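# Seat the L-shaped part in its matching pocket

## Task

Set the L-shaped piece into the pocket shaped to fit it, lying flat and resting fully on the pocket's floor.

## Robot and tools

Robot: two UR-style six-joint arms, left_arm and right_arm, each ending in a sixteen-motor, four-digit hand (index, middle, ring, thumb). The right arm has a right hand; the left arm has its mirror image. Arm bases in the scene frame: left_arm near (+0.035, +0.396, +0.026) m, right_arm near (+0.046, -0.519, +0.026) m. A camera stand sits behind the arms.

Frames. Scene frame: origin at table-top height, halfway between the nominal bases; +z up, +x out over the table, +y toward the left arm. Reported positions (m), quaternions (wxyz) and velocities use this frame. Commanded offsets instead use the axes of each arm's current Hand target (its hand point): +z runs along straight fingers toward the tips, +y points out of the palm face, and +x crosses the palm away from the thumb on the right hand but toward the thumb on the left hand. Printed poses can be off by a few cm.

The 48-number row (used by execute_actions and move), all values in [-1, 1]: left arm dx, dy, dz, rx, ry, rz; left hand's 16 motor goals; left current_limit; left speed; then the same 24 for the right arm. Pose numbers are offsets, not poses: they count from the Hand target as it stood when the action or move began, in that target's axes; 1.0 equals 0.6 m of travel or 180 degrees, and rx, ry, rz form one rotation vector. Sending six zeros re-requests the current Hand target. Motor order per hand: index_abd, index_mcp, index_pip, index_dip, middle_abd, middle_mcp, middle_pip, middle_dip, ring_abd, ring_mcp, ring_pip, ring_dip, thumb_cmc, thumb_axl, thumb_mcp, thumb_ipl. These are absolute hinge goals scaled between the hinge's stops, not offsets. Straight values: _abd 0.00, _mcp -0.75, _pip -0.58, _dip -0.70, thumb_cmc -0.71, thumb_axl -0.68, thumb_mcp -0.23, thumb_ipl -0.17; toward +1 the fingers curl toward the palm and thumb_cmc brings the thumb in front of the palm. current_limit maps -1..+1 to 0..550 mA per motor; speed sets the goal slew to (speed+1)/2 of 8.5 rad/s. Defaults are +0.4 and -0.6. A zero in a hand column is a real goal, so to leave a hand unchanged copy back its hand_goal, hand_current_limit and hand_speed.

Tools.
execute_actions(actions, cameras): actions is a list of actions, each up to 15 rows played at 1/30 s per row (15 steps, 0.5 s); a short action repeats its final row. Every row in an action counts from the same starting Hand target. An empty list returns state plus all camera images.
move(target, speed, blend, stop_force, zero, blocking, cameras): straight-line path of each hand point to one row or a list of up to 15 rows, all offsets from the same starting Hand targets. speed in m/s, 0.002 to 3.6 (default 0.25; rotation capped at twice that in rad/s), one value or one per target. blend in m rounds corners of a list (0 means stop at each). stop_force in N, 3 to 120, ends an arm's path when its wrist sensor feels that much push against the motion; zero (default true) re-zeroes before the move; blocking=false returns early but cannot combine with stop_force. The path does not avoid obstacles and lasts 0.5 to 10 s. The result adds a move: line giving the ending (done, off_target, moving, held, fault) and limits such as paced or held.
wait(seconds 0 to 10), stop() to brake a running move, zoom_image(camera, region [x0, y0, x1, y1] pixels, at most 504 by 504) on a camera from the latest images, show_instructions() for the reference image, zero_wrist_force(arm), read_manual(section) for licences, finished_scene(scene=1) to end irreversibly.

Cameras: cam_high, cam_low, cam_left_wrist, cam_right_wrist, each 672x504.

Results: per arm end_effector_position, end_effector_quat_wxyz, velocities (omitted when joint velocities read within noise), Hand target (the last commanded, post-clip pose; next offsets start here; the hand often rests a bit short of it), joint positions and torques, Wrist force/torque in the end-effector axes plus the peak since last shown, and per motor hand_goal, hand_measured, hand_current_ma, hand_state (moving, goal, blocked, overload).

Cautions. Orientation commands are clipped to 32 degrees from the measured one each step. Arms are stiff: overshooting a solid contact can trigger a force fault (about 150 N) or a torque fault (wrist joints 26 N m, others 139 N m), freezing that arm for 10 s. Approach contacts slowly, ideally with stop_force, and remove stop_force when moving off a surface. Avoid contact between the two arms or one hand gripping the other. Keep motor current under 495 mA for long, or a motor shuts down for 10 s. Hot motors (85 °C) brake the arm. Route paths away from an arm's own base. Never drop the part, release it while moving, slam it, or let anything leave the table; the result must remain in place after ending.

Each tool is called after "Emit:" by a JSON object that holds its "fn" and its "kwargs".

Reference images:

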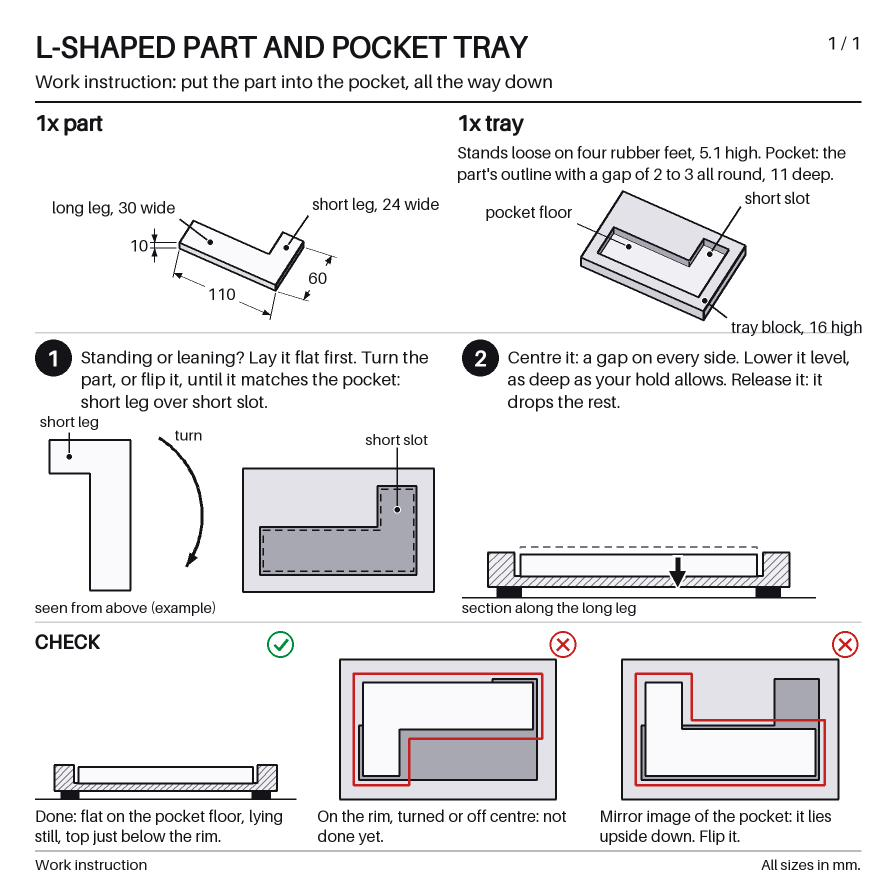

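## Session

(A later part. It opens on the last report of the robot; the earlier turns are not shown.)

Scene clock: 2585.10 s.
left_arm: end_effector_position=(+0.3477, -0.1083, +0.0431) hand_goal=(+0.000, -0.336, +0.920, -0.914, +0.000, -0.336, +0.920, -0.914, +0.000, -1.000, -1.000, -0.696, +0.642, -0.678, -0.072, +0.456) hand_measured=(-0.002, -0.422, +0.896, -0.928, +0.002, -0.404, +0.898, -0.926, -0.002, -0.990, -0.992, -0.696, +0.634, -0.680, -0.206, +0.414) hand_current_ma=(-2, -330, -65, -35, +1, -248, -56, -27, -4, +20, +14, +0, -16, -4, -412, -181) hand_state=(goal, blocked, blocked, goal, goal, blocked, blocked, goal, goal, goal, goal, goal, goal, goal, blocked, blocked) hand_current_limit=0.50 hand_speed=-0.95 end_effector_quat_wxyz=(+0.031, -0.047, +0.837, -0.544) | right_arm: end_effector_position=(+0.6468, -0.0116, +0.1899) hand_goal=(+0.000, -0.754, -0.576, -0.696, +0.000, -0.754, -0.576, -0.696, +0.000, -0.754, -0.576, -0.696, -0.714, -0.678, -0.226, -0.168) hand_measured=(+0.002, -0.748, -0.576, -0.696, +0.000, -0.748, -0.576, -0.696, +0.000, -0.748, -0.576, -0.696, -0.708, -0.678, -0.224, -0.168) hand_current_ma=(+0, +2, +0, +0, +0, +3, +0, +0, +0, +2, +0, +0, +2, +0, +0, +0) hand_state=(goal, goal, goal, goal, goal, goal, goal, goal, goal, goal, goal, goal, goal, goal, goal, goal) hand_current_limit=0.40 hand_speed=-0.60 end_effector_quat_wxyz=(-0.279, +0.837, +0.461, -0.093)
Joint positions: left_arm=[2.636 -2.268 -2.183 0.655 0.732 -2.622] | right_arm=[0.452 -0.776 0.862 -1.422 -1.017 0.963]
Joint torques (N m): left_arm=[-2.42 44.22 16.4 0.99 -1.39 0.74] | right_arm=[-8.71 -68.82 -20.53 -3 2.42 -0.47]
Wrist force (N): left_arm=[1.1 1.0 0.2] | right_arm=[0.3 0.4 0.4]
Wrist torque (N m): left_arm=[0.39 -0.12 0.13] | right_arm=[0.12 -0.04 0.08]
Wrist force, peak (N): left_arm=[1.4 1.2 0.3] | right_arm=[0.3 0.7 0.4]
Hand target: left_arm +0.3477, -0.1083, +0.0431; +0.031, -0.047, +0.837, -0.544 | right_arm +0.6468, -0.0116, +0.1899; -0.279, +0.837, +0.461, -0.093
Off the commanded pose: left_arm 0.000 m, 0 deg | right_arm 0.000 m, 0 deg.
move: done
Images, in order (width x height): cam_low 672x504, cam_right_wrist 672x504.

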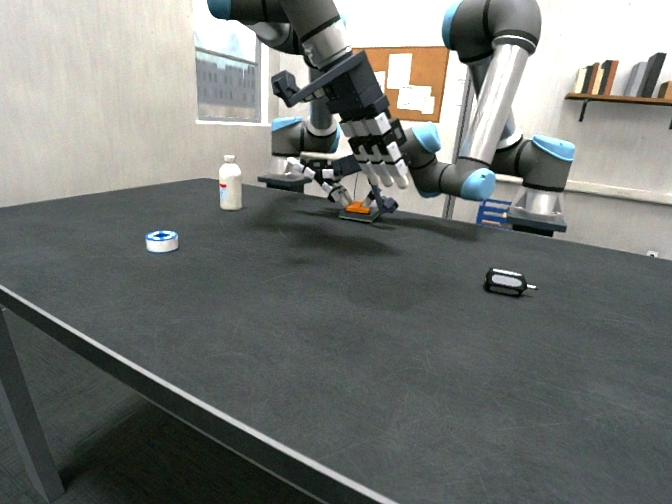

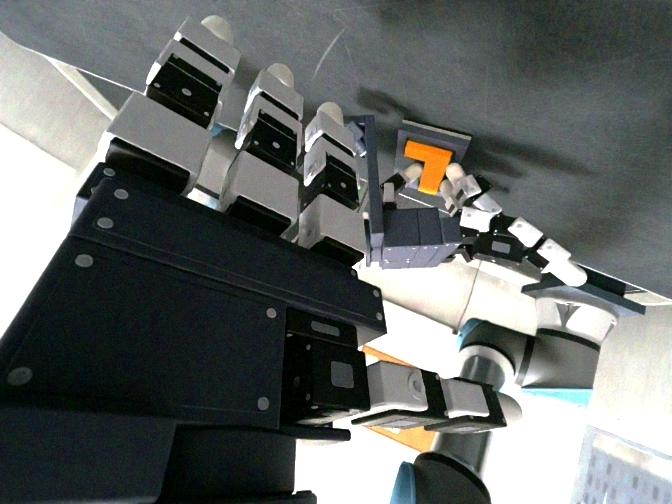

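Emit:
{"fn": "move", "kwargs": {"target": [0.0016,-0.0003,0.0006,0,0,0, 0,-0.336,0.920,-0.913, 0,-0.336,0.920,-0.913, 0,-1,-1,-0.696, 0.643,-0.678,-0.071,0.456, 0.5,-0.95, 0,0,0,0,0,0, 0,-0.754,-0.576,-0.696, 0,-0.754,-0.576,-0.696, 0,-0.754,-0.576,-0.696, -0.714,-0.678,-0.226,-0.168, 0.4,-0.6], "cameras": [], "speed": 0.02}}

Emit:
{"fn": "move", "kwargs": {"target": [0,0.0046,0.002,0,0,0, 0,-0.336,0.920,-0.913, 0,-0.336,0.920,-0.913, 0,-1,-1,-0.696, 0.643,-0.678,-0.071,0.456, 0.5,-0.95, 0,0,0,0,0,0, 0,-0.754,-0.576,-0.696, 0,-0.754,-0.576,-0.696, 0,-0.754,-0.576,-0.696, -0.714,-0.678,-0.226,-0.168, 0.4,-0.6], "cameras": ["cam_right_wrist","cam_low"], "speed": 0.004, "stop_force": 3}}

Emit:
{"fn": "zoom_image", "kwargs": {"camera": "cam_right_wrist", "region": [380, 110, 480, 210]}}

Emit:
{"fn": "zoom_image", "kwargs": {"camera": "cam_right_wrist", "region": [400, 132, 430, 162]}}

Emit:
{"fn": "zoom_image", "kwargs": {"camera": "cam_right_wrist", "region": [432, 136, 462, 166]}}

Emit:
{"fn": "zoom_image", "kwargs": {"camera": "cam_low", "region": [335, 195, 385, 230]}}

Scene clock: 2614.00 s.
left_arm: end_effector_position=(+0.3468, -0.1088, +0.0432) hand_goal=(+0.000, -0.336, +0.920, -0.914, +0.000, -0.336, +0.920, -0.914, +0.000, -1.000, -1.000, -0.696, +0.642, -0.678, -0.072, +0.456) hand_measured=(-0.002, -0.422, +0.896, -0.928, +0.002, -0.404, +0.898, -0.926, -0.002, -0.990, -0.992, -0.696, +0.634, -0.680, -0.206, +0.414) hand_current_ma=(-2, -330, -65, -35, +1, -248, -56, -27, -4, +20, +14, +0, -16, -4, -413, -181) hand_state=(goal, blocked, blocked, goal, goal, blocked, blocked, goal, goal, goal, goal, goal, goal, goal, blocked, blocked) hand_current_limit=0.50 hand_speed=-0.95 end_effector_quat_wxyz=(+0.031, -0.047, +0.837, -0.544) | right_arm: end_effector_position=(+0.6468, -0.0116, +0.1899) hand_goal=(+0.000, -0.754, -0.576, -0.696, +0.000, -0.754, -0.576, -0.696, +0.000, -0.754, -0.576, -0.696, -0.714, -0.678, -0.226, -0.168) hand_measured=(+0.002, -0.748, -0.576, -0.696, +0.000, -0.748, -0.576, -0.696, +0.000, -0.748, -0.576, -0.696, -0.708, -0.678, -0.224, -0.168) hand_current_ma=(+0, +2, +0, +0, +0, +3, +0, +0, +0, +2, +0, +0, +2, +0, +0, +0) hand_state=(goal, goal, goal, goal, goal, goal, goal, goal, goal, goal, goal, goal, goal, goal, goal, goal) hand_current_limit=0.40 hand_speed=-0.60 end_effector_quat_wxyz=(-0.279, +0.837, +0.461, -0.093)
Joint positions: left_arm=[2.634 -2.268 -2.184 0.657 0.734 -2.624] | right_arm=[0.452 -0.776 0.862 -1.422 -1.017 0.963]
Joint torques (N m): left_arm=[-3.64 38.8 -1.37 4.48 0.9 -1.59] | right_arm=[-9.66 -68.84 -19.32 -3.43 2.3 0.31]
Wrist force (N): left_arm=[1.3 1.0 0.3] | right_arm=[0.3 0.5 0.1]
Wrist torque (N m): left_arm=[0.37 -0.13 0.14] | right_arm=[0.15 -0.04 0.09]
Wrist force, peak (N): left_arm=[1.3 1.3 0.2] | right_arm=[0.4 0.6 0.4]
Hand target: left_arm +0.3468, -0.1088, +0.0432; +0.031, -0.047, +0.837, -0.544 | right_arm +0.6468, -0.0116, +0.1899; -0.279, +0.837, +0.461, -0.093
Off the commanded pose: left_arm 0.000 m, 0 deg | right_arm 0.000 m, 0 deg.
move: done
No camera images: "cameras" was empty.

Scene clock: 2615.37 s.
left_arm: end_effector_position=(+0.3468, -0.1088, +0.0412) hand_goal=(+0.000, -0.336, +0.920, -0.914, +0.000, -0.336, +0.920, -0.914, +0.000, -1.000, -1.000, -0.696, +0.642, -0.678, -0.072, +0.456) hand_measured=(-0.002, -0.422, +0.896, -0.928, +0.002, -0.404, +0.898, -0.926, -0.002, -0.990, -0.992, -0.696, +0.634, -0.680, -0.206, +0.414) hand_current_ma=(-2, -330, -64, -35, +1, -246, -56, -27, -4, +20, +14, +0, -17, -4, -413, -181) hand_state=(goal, blocked, blocked, goal, goal, blocked, blocked, goal, goal, goal, goal, goal, goal, goal, blocked, blocked) hand_current_limit=0.50 hand_speed=-0.95 end_effector_quat_wxyz=(+0.031, -0.047, +0.837, -0.544) | right_arm: end_effector_position=(+0.6468, -0.0116, +0.1899) hand_goal=(+0.000, -0.754, -0.576, -0.696, +0.000, -0.754, -0.576, -0.696, +0.000, -0.754, -0.576, -0.696, -0.714, -0.678, -0.226, -0.168) hand_measured=(+0.002, -0.748, -0.576, -0.696, +0.000, -0.748, -0.576, -0.696, +0.000, -0.748, -0.576, -0.696, -0.708, -0.678, -0.224, -0.168) hand_current_ma=(+0, +2, +0, +0, +0, +3, +0, +0, +0, +2, +0, +0, +2, +0, +0, +0) hand_state=(goal, goal, goal, goal, goal, goal, goal, goal, goal, goal, goal, goal, goal, goal, goal, goal) hand_current_limit=0.40 hand_speed=-0.60 end_effector_quat_wxyz=(-0.279, +0.837, +0.461, -0.093)
Joint positions: left_arm=[2.634 -2.274 -2.183 0.661 0.734 -2.624] | right_arm=[0.452 -0.776 0.862 -1.422 -1.017 0.963]
Joint torques (N m): left_arm=[0.16 47.62 1.19 -0.32 -1.37 -0.37] | right_arm=[-9.48 -68.86 -20.81 -3.44 2.54 0.6]
Wrist force (N): left_arm=[1.7 -1.1 -0.5] | right_arm=[0.2 0.4 0.3]
Wrist torque (N m): left_arm=[0.28 -0.11 0.10] | right_arm=[0.12 -0.02 0.08]
Wrist force, peak (N): left_arm=[1.8 -4.0 -1.3] | right_arm=[0.5 0.5 0.4]
Hand target: left_arm +0.3467, -0.1088, +0.0412; +0.031, -0.047, +0.837, -0.544 (not the last commanded pose) | right_arm +0.6468, -0.0116, +0.1899; -0.279, +0.837, +0.461, -0.093
Off the commanded pose: left_arm 0.001 m, 0 deg | right_arm 0.000 m, 0 deg.
move: contact (left_arm)
Images, in order (width x height): cam_low 672x504, cam_right_wrist 672x504.

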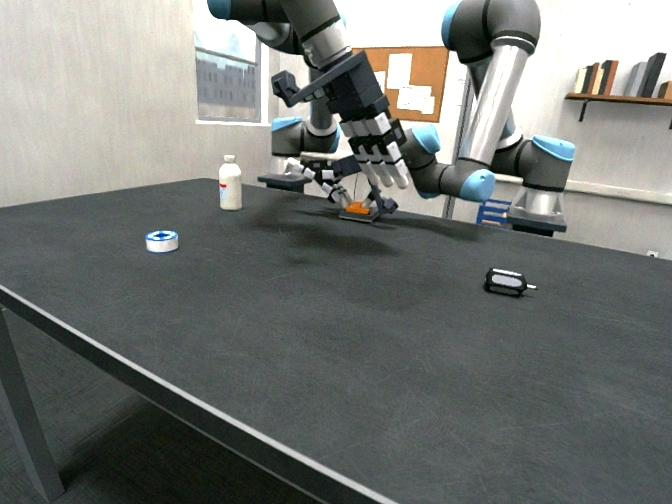

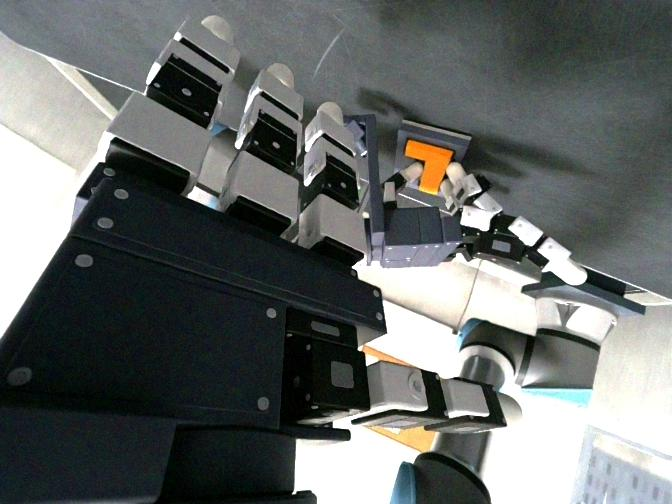

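Scaled by 5.040 from the camera's 672x504 image, which has a finer 960x720 frame.

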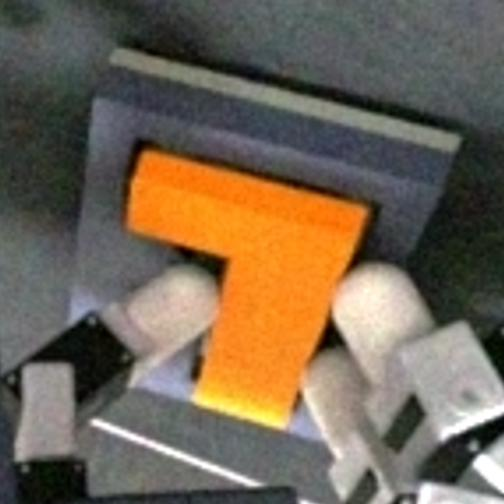

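Scaled by 16.800 from the camera's 672x504 image, which has a finer 960x720 frame.

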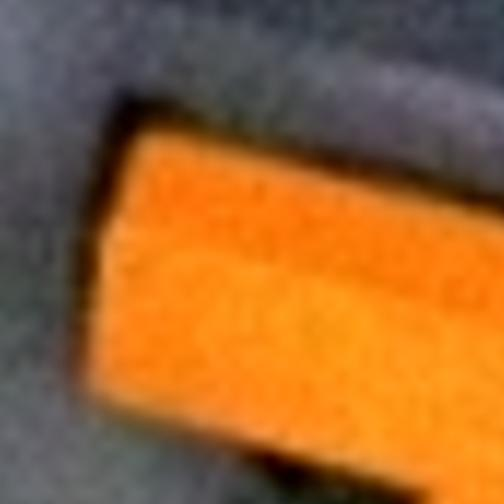

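Scaled by 16.800 from the camera's 672x504 image, which has a finer 960x720 frame.

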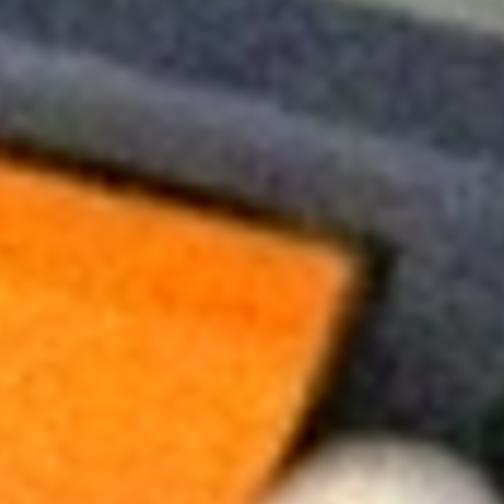

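Scaled by 10.080 from the camera's 672x504 image, which has a finer 960x720 frame.

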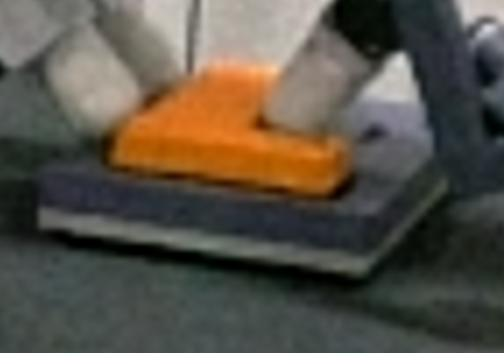

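Emit:
{"fn": "execute_actions", "kwargs": {"actions": [[[0,0,0,0,0,0, 0,-0.351,0.915,-0.916, 0,-0.351,0.915,-0.916, 0,-1,-1,-0.696, 0.643,-0.678,-0.098,0.448, 0.5,-0.975, 0,0,0,0,0,0, 0,-0.754,-0.576,-0.696, 0,-0.754,-0.576,-0.696, 0,-0.754,-0.576,-0.696, -0.714,-0.678,-0.226,-0.168, 0.4,-0.6]],[[0,0,0,0,0,0, 0,-0.367,0.911,-0.919, 0,-0.367,0.911,-0.919, 0,-1,-1,-0.696, 0.643,-0.678,-0.125,0.439, 0.5,-0.975, 0,0,0,0,0,0, 0,-0.754,-0.576,-0.696, 0,-0.754,-0.576,-0.696, 0,-0.754,-0.576,-0.696, -0.714,-0.678,-0.226,-0.168, 0.4,-0.6]],[[0,0,0,0,0,0, 0,-0.382,0.906,-0.921, 0,-0.382,0.906,-0.921, 0,-1,-1,-0.696, 0.643,-0.678,-0.152,0.431, 0.5,-0.975, 0,0,0,0,0,0, 0,-0.754,-0.576,-0.696, 0,-0.754,-0.576,-0.696, 0,-0.754,-0.576,-0.696, -0.714,-0.678,-0.226,-0.168, 0.4,-0.6]],[[0,0,0,0,0,0, 0,-0.398,0.902,-0.924, 0,-0.398,0.902,-0.924, 0,-1,-1,-0.696, 0.643,-0.678,-0.179,0.422, 0.5,-0.975, 0,0,0,0,0,0, 0,-0.754,-0.576,-0.696, 0,-0.754,-0.576,-0.696, 0,-0.754,-0.576,-0.696, -0.714,-0.678,-0.226,-0.168, 0.4,-0.6]],[[0,0,0,0,0,0, 0,-0.413,0.897,-0.927, 0,-0.413,0.897,-0.927, 0,-1,-1,-0.696, 0.643,-0.678,-0.206,0.414, 0.5,-0.975, 0,0,0,0,0,0, 0,-0.754,-0.576,-0.696, 0,-0.754,-0.576,-0.696, 0,-0.754,-0.576,-0.696, -0.714,-0.678,-0.226,-0.168, 0.4,-0.6]],[[0,0,0,0,0,0, 0,-0.452,0.897,-0.93, 0,-0.452,0.897,-0.93, 0,-1,-1,-0.696, 0.643,-0.678,-0.247,0.414, 0.5,-0.93, 0,0,0,0,0,0, 0,-0.754,-0.576,-0.696, 0,-0.754,-0.576,-0.696, 0,-0.754,-0.576,-0.696, -0.714,-0.678,-0.226,-0.168, 0.4,-0.6]],[[0,0,0,0,0,0, 0,-0.491,0.897,-0.935, 0,-0.491,0.897,-0.935, 0,-1,-1,-0.696, 0.643,-0.678,-0.288,0.414, 0.5,-0.93, 0,0,0,0,0,0, 0,-0.754,-0.576,-0.696, 0,-0.754,-0.576,-0.696, 0,-0.754,-0.576,-0.696, -0.714,-0.678,-0.226,-0.168, 0.4,-0.6]],[[0,0,0,0,0,0, 0,-0.53,0.897,-0.94, 0,-0.53,0.897,-0.94, 0,-1,-1,-0.696, 0.643,-0.678,-0.33,0.414, 0.5,-0.93, 0,0,0,0,0,0, 0,-0.754,-0.576,-0.696, 0,-0.754,-0.576,-0.696, 0,-0.754,-0.576,-0.696, -0.714,-0.678,-0.226,-0.168, 0.4,-0.6]]], "cameras": ["cam_right_wrist", "cam_low"]}}

Emit:
{"fn": "zoom_image", "kwargs": {"camera": "cam_right_wrist", "region": [380, 110, 480, 210]}}

Emit:
{"fn": "zoom_image", "kwargs": {"camera": "cam_low", "region": [335, 195, 385, 230]}}

Scene clock: 2655.10 s.
left_arm: end_effector_position=(+0.3467, -0.1088, +0.0412) hand_goal=(+0.000, -0.530, +0.896, -0.940, +0.000, -0.530, +0.896, -0.940, +0.000, -1.000, -1.000, -0.696, +0.642, -0.678, -0.330, +0.414) hand_measured=(-0.002, -0.494, +0.912, -0.930, +0.002, -0.518, +0.896, -0.938, -0.002, -0.990, -0.992, -0.696, +0.640, -0.680, -0.320, +0.420) hand_current_ma=(-2, +108, +38, +22, +1, +31, +1, +3, -4, +20, +14, +0, -2, -3, +29, +19) hand_state=(goal, blocked, goal, goal, goal, goal, goal, goal, goal, goal, goal, goal, goal, goal, goal, goal) hand_current_limit=0.50 hand_speed=-0.93 end_effector_quat_wxyz=(+0.031, -0.047, +0.837, -0.544) | right_arm: end_effector_position=(+0.6468, -0.0116, +0.1899) hand_goal=(+0.000, -0.754, -0.576, -0.696, +0.000, -0.754, -0.576, -0.696, +0.000, -0.754, -0.576, -0.696, -0.714, -0.678, -0.226, -0.168) hand_measured=(+0.002, -0.748, -0.576, -0.696, +0.000, -0.748, -0.576, -0.696, +0.000, -0.748, -0.576, -0.696, -0.708, -0.678, -0.224, -0.168) hand_current_ma=(+0, +2, +0, +0, +0, +3, +0, +0, +0, +2, +0, +0, +2, +0, +0, +0) hand_state=(goal, goal, goal, goal, goal, goal, goal, goal, goal, goal, goal, goal, goal, goal, goal, goal) hand_current_limit=0.40 hand_speed=-0.60 end_effector_quat_wxyz=(-0.279, +0.837, +0.461, -0.093)
Joint positions: left_arm=[2.634 -2.274 -2.183 0.661 0.734 -2.624] | right_arm=[0.452 -0.776 0.862 -1.422 -1.017 0.963]
Joint torques (N m): left_arm=[-4.63 42.6 -0.69 0.94 -1.42 -1.22] | right_arm=[-8.87 -69.12 -20.07 -3.15 2.5 2.11]
Wrist force (N): left_arm=[1.4 -1.2 -0.6] | right_arm=[0.1 0.3 0.2]
Wrist torque (N m): left_arm=[0.28 -0.13 0.13] | right_arm=[0.11 -0.01 0.07]
Wrist force, peak (N): left_arm=[2.4 -3.7 -1.6] | right_arm=[0.4 0.6 0.4]
Hand target: left_arm +0.3467, -0.1088, +0.0412; +0.031, -0.047, +0.837, -0.544 | right_arm +0.6468, -0.0116, +0.1899; -0.279, +0.837, +0.461, -0.093
Off the commanded pose: left_arm 0.000 m, 0 deg | right_arm 0.000 m, 0 deg.
Step readings (end_effector_position of left_arm | right_arm):
0: (+0.3467, -0.1088, +0.0412) | (+0.6468, -0.0116, +0.1899)
1: (+0.3467, -0.1088, +0.0412) | (+0.6468, -0.0116, +0.1899)
2: (+0.3467, -0.1088, +0.0412) | (+0.6468, -0.0116, +0.1899)
4: (+0.3467, -0.1088, +0.0412) | (+0.6468, -0.0116, +0.1899)
8: (+0.3467, -0.1088, +0.0412) | (+0.6468, -0.0116, +0.1899)
15: (+0.3467, -0.1088, +0.0412) | (+0.6468, -0.0116, +0.1899)
16: (+0.3467, -0.1088, +0.0412) | (+0.6468, -0.0116, +0.1899)
17: (+0.3467, -0.1088, +0.0412) | (+0.6468, -0.0116, +0.1899)
19: (+0.3467, -0.1088, +0.0412) | (+0.6468, -0.0116, +0.1899)
23: (+0.3467, -0.1088, +0.0412) | (+0.6468, -0.0116, +0.1899)
30: (+0.3467, -0.1088, +0.0412) | (+0.6468, -0.0116, +0.1899)
31: (+0.3467, -0.1088, +0.0412) | (+0.6468, -0.0116, +0.1899)
32: (+0.3467, -0.1088, +0.0412) | (+0.6468, -0.0116, +0.1899)
34: (+0.3467, -0.1088, +0.0412) | (+0.6468, -0.0116, +0.1899)
38: (+0.3467, -0.1088, +0.0412) | (+0.6468, -0.0116, +0.1899)
45: (+0.3467, -0.1088, +0.0412) | (+0.6468, -0.0116, +0.1899)
46: (+0.3467, -0.1088, +0.0412) | (+0.6468, -0.0116, +0.1899)
47: (+0.3467, -0.1088, +0.0412) | (+0.6468, -0.0116, +0.1899)
49: (+0.3467, -0.1088, +0.0412) | (+0.6468, -0.0116, +0.1899)
53: (+0.3467, -0.1088, +0.0412) | (+0.6468, -0.0116, +0.1899)
60: (+0.3467, -0.1088, +0.0412) | (+0.6468, -0.0116, +0.1899)
61: (+0.3467, -0.1088, +0.0412) | (+0.6468, -0.0116, +0.1899)
62: (+0.3467, -0.1088, +0.0412) | (+0.6468, -0.0116, +0.1899)
64: (+0.3467, -0.1088, +0.0412) | (+0.6468, -0.0116, +0.1899)
68: (+0.3467, -0.1088, +0.0412) | (+0.6468, -0.0116, +0.1899)
75: (+0.3467, -0.1088, +0.0412) | (+0.6468, -0.0116, +0.1899)
76: (+0.3467, -0.1088, +0.0412) | (+0.6468, -0.0116, +0.1899)
77: (+0.3467, -0.1088, +0.0412) | (+0.6468, -0.0116, +0.1899)
79: (+0.3467, -0.1088, +0.0412) | (+0.6468, -0.0116, +0.1899)
83: (+0.3467, -0.1088, +0.0412) | (+0.6468, -0.0116, +0.1899)
90: (+0.3467, -0.1088, +0.0412) | (+0.6468, -0.0116, +0.1899)
91: (+0.3467, -0.1088, +0.0412) | (+0.6468, -0.0116, +0.1899)
92: (+0.3467, -0.1088, +0.0412) | (+0.6468, -0.0116, +0.1899)
94: (+0.3467, -0.1088, +0.0412) | (+0.6468, -0.0116, +0.1899)
98: (+0.3467, -0.1088, +0.0412) | (+0.6468, -0.0116, +0.1899)
105: (+0.3467, -0.1088, +0.0412) | (+0.6468, -0.0116, +0.1899)
106: (+0.3467, -0.1088, +0.0412) | (+0.6468, -0.0116, +0.1899)
107: (+0.3467, -0.1088, +0.0412) | (+0.6468, -0.0116, +0.1899)
109: (+0.3467, -0.1088, +0.0412) | (+0.6468, -0.0116, +0.1899)
113: (+0.3467, -0.1088, +0.0412) | (+0.6468, -0.0116, +0.1899)
120: (+0.3467, -0.1088, +0.0412) | (+0.6468, -0.0116, +0.1899)
Images, in order (width x height): cam_low 672x504, cam_right_wrist 672x504.

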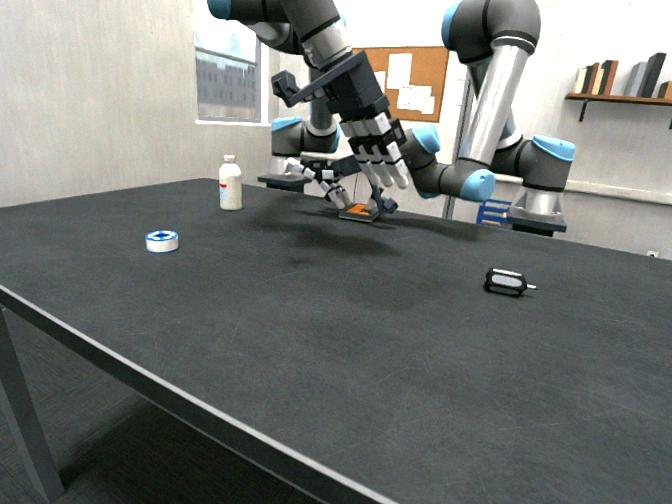

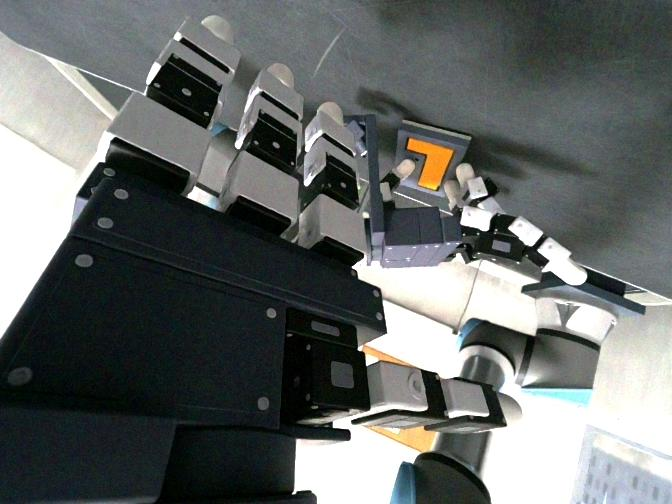

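Scaled by 5.040 from the camera's 672x504 image, which has a finer 960x720 frame.

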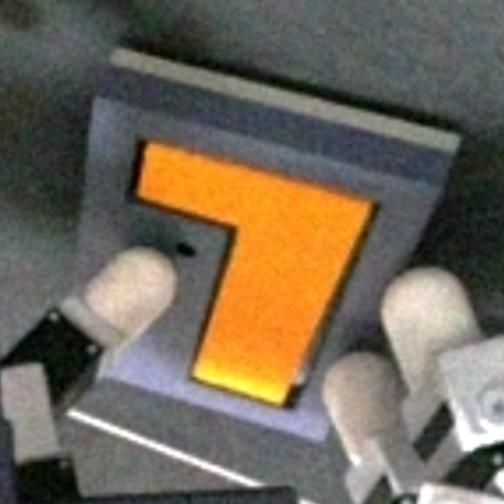

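Scaled by 10.080 from the camera's 672x504 image, which has a finer 960x720 frame.

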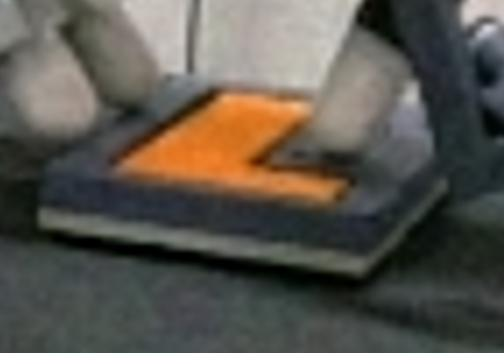

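Emit:
{"fn": "move", "kwargs": {"target": [0,-0.0914,-0.0407,0,0,0, 0,-0.53,0.896,-0.94, 0,-0.53,0.896,-0.94, 0,-1,-1,-0.696, 0.643,-0.678,-0.33,0.414, 0.4,-0.93, 0,0,0,0,0,0, 0,-0.754,-0.576,-0.696, 0,-0.754,-0.576,-0.696, 0,-0.754,-0.576,-0.696, -0.714,-0.678,-0.226,-0.168, 0.4,-0.6], "cameras": ["cam_right_wrist", "cam_low"], "speed": 0.08}}

Emit:
{"fn": "zoom_image", "kwargs": {"camera": "cam_right_wrist", "region": [390, 110, 480, 200]}}

Emit:
{"fn": "zoom_image", "kwargs": {"camera": "cam_low", "region": [335, 195, 385, 230]}}

Scene clock: 2667.43 s.
left_arm: end_effector_position=(+0.3466, -0.1088, +0.1011) hand_goal=(+0.000, -0.530, +0.896, -0.940, +0.000, -0.530, +0.896, -0.940, +0.000, -1.000, -1.000, -0.696, +0.642, -0.678, -0.330, +0.414) hand_measured=(-0.002, -0.518, +0.898, -0.938, +0.002, -0.518, +0.896, -0.938, -0.002, -0.990, -0.992, -0.696, +0.640, -0.680, -0.326, +0.416) hand_current_ma=(-2, +32, +1, +5, +1, +29, +1, +3, -4, +20, +14, +0, -2, -3, +12, +4) hand_state=(goal, goal, goal, goal, goal, goal, goal, goal, goal, goal, goal, goal, goal, goal, goal, goal) hand_current_limit=0.40 hand_speed=-0.93 end_effector_quat_wxyz=(+0.031, -0.047, +0.838, -0.544) | right_arm: end_effector_position=(+0.6468, -0.0116, +0.1899) hand_goal=(+0.000, -0.754, -0.576, -0.696, +0.000, -0.754, -0.576, -0.696, +0.000, -0.754, -0.576, -0.696, -0.714, -0.678, -0.226, -0.168) hand_measured=(+0.002, -0.748, -0.576, -0.696, +0.000, -0.748, -0.576, -0.696, +0.000, -0.748, -0.576, -0.696, -0.708, -0.678, -0.224, -0.168) hand_current_ma=(+0, +2, +0, +0, +0, +3, +0, +0, +0, +2, +0, +0, +2, +0, +0, +0) hand_state=(goal, goal, goal, goal, goal, goal, goal, goal, goal, goal, goal, goal, goal, goal, goal, goal) hand_current_limit=0.40 hand_speed=-0.60 end_effector_quat_wxyz=(-0.279, +0.837, +0.461, -0.093)
Joint positions: left_arm=[2.634 -2.11 -2.194 0.509 0.734 -2.624] | right_arm=[0.452 -0.776 0.862 -1.422 -1.017 0.963]
Joint torques (N m): left_arm=[-2.13 25.9 18.3 4.91 1.12 1.8] | right_arm=[-7.77 -68.39 -20.29 -3.08 2.55 2.38]
Wrist force (N): left_arm=[1.1 0.8 0.3] | right_arm=[0.3 0.5 0.3]
Wrist torque (N m): left_arm=[0.35 -0.10 0.10] | right_arm=[0.14 -0.05 0.09]
Wrist force, peak (N): left_arm=[1.0 2.0 0.5] | right_arm=[0.3 0.6 0.4]
Hand target: left_arm +0.3467, -0.1088, +0.1012; +0.031, -0.047, +0.837, -0.544 | right_arm +0.6468, -0.0116, +0.1899; -0.279, +0.837, +0.461, -0.093
Off the commanded pose: left_arm 0.000 m, 0 deg | right_arm 0.000 m, 0 deg.
move: done
Images, in order (width x height): cam_low 672x504, cam_right_wrist 672x504.

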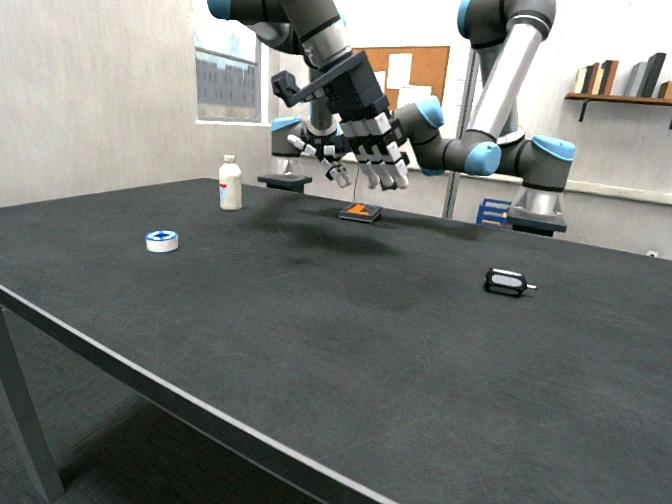

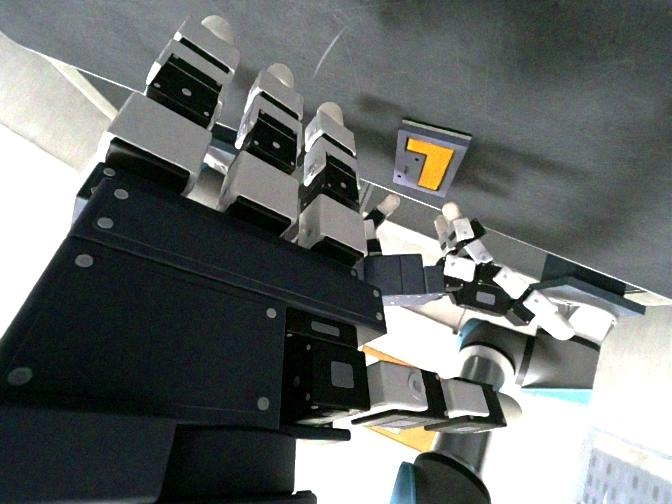

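Scaled by 5.600 from the camera's 672x504 image, which has a finer 960x720 frame.

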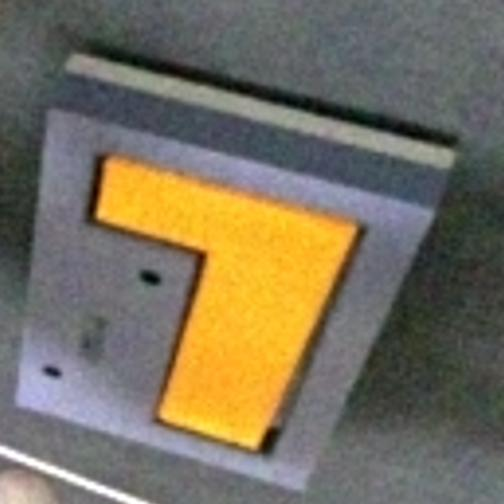

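Scaled by 10.080 from the camera's 672x504 image, which has a finer 960x720 frame.

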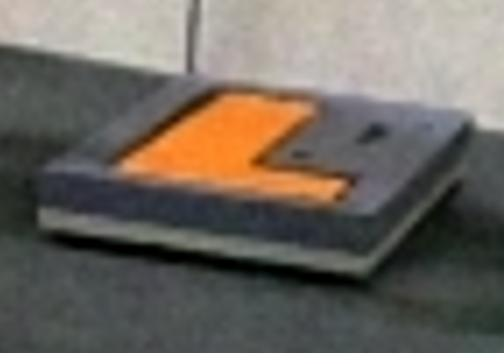

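The part is sitting flat in its pocket, just below the rim, and both hands are clear of it.

Emit:
{"fn": "finished_scene", "kwargs": {}}

The scene is finished: the task was done.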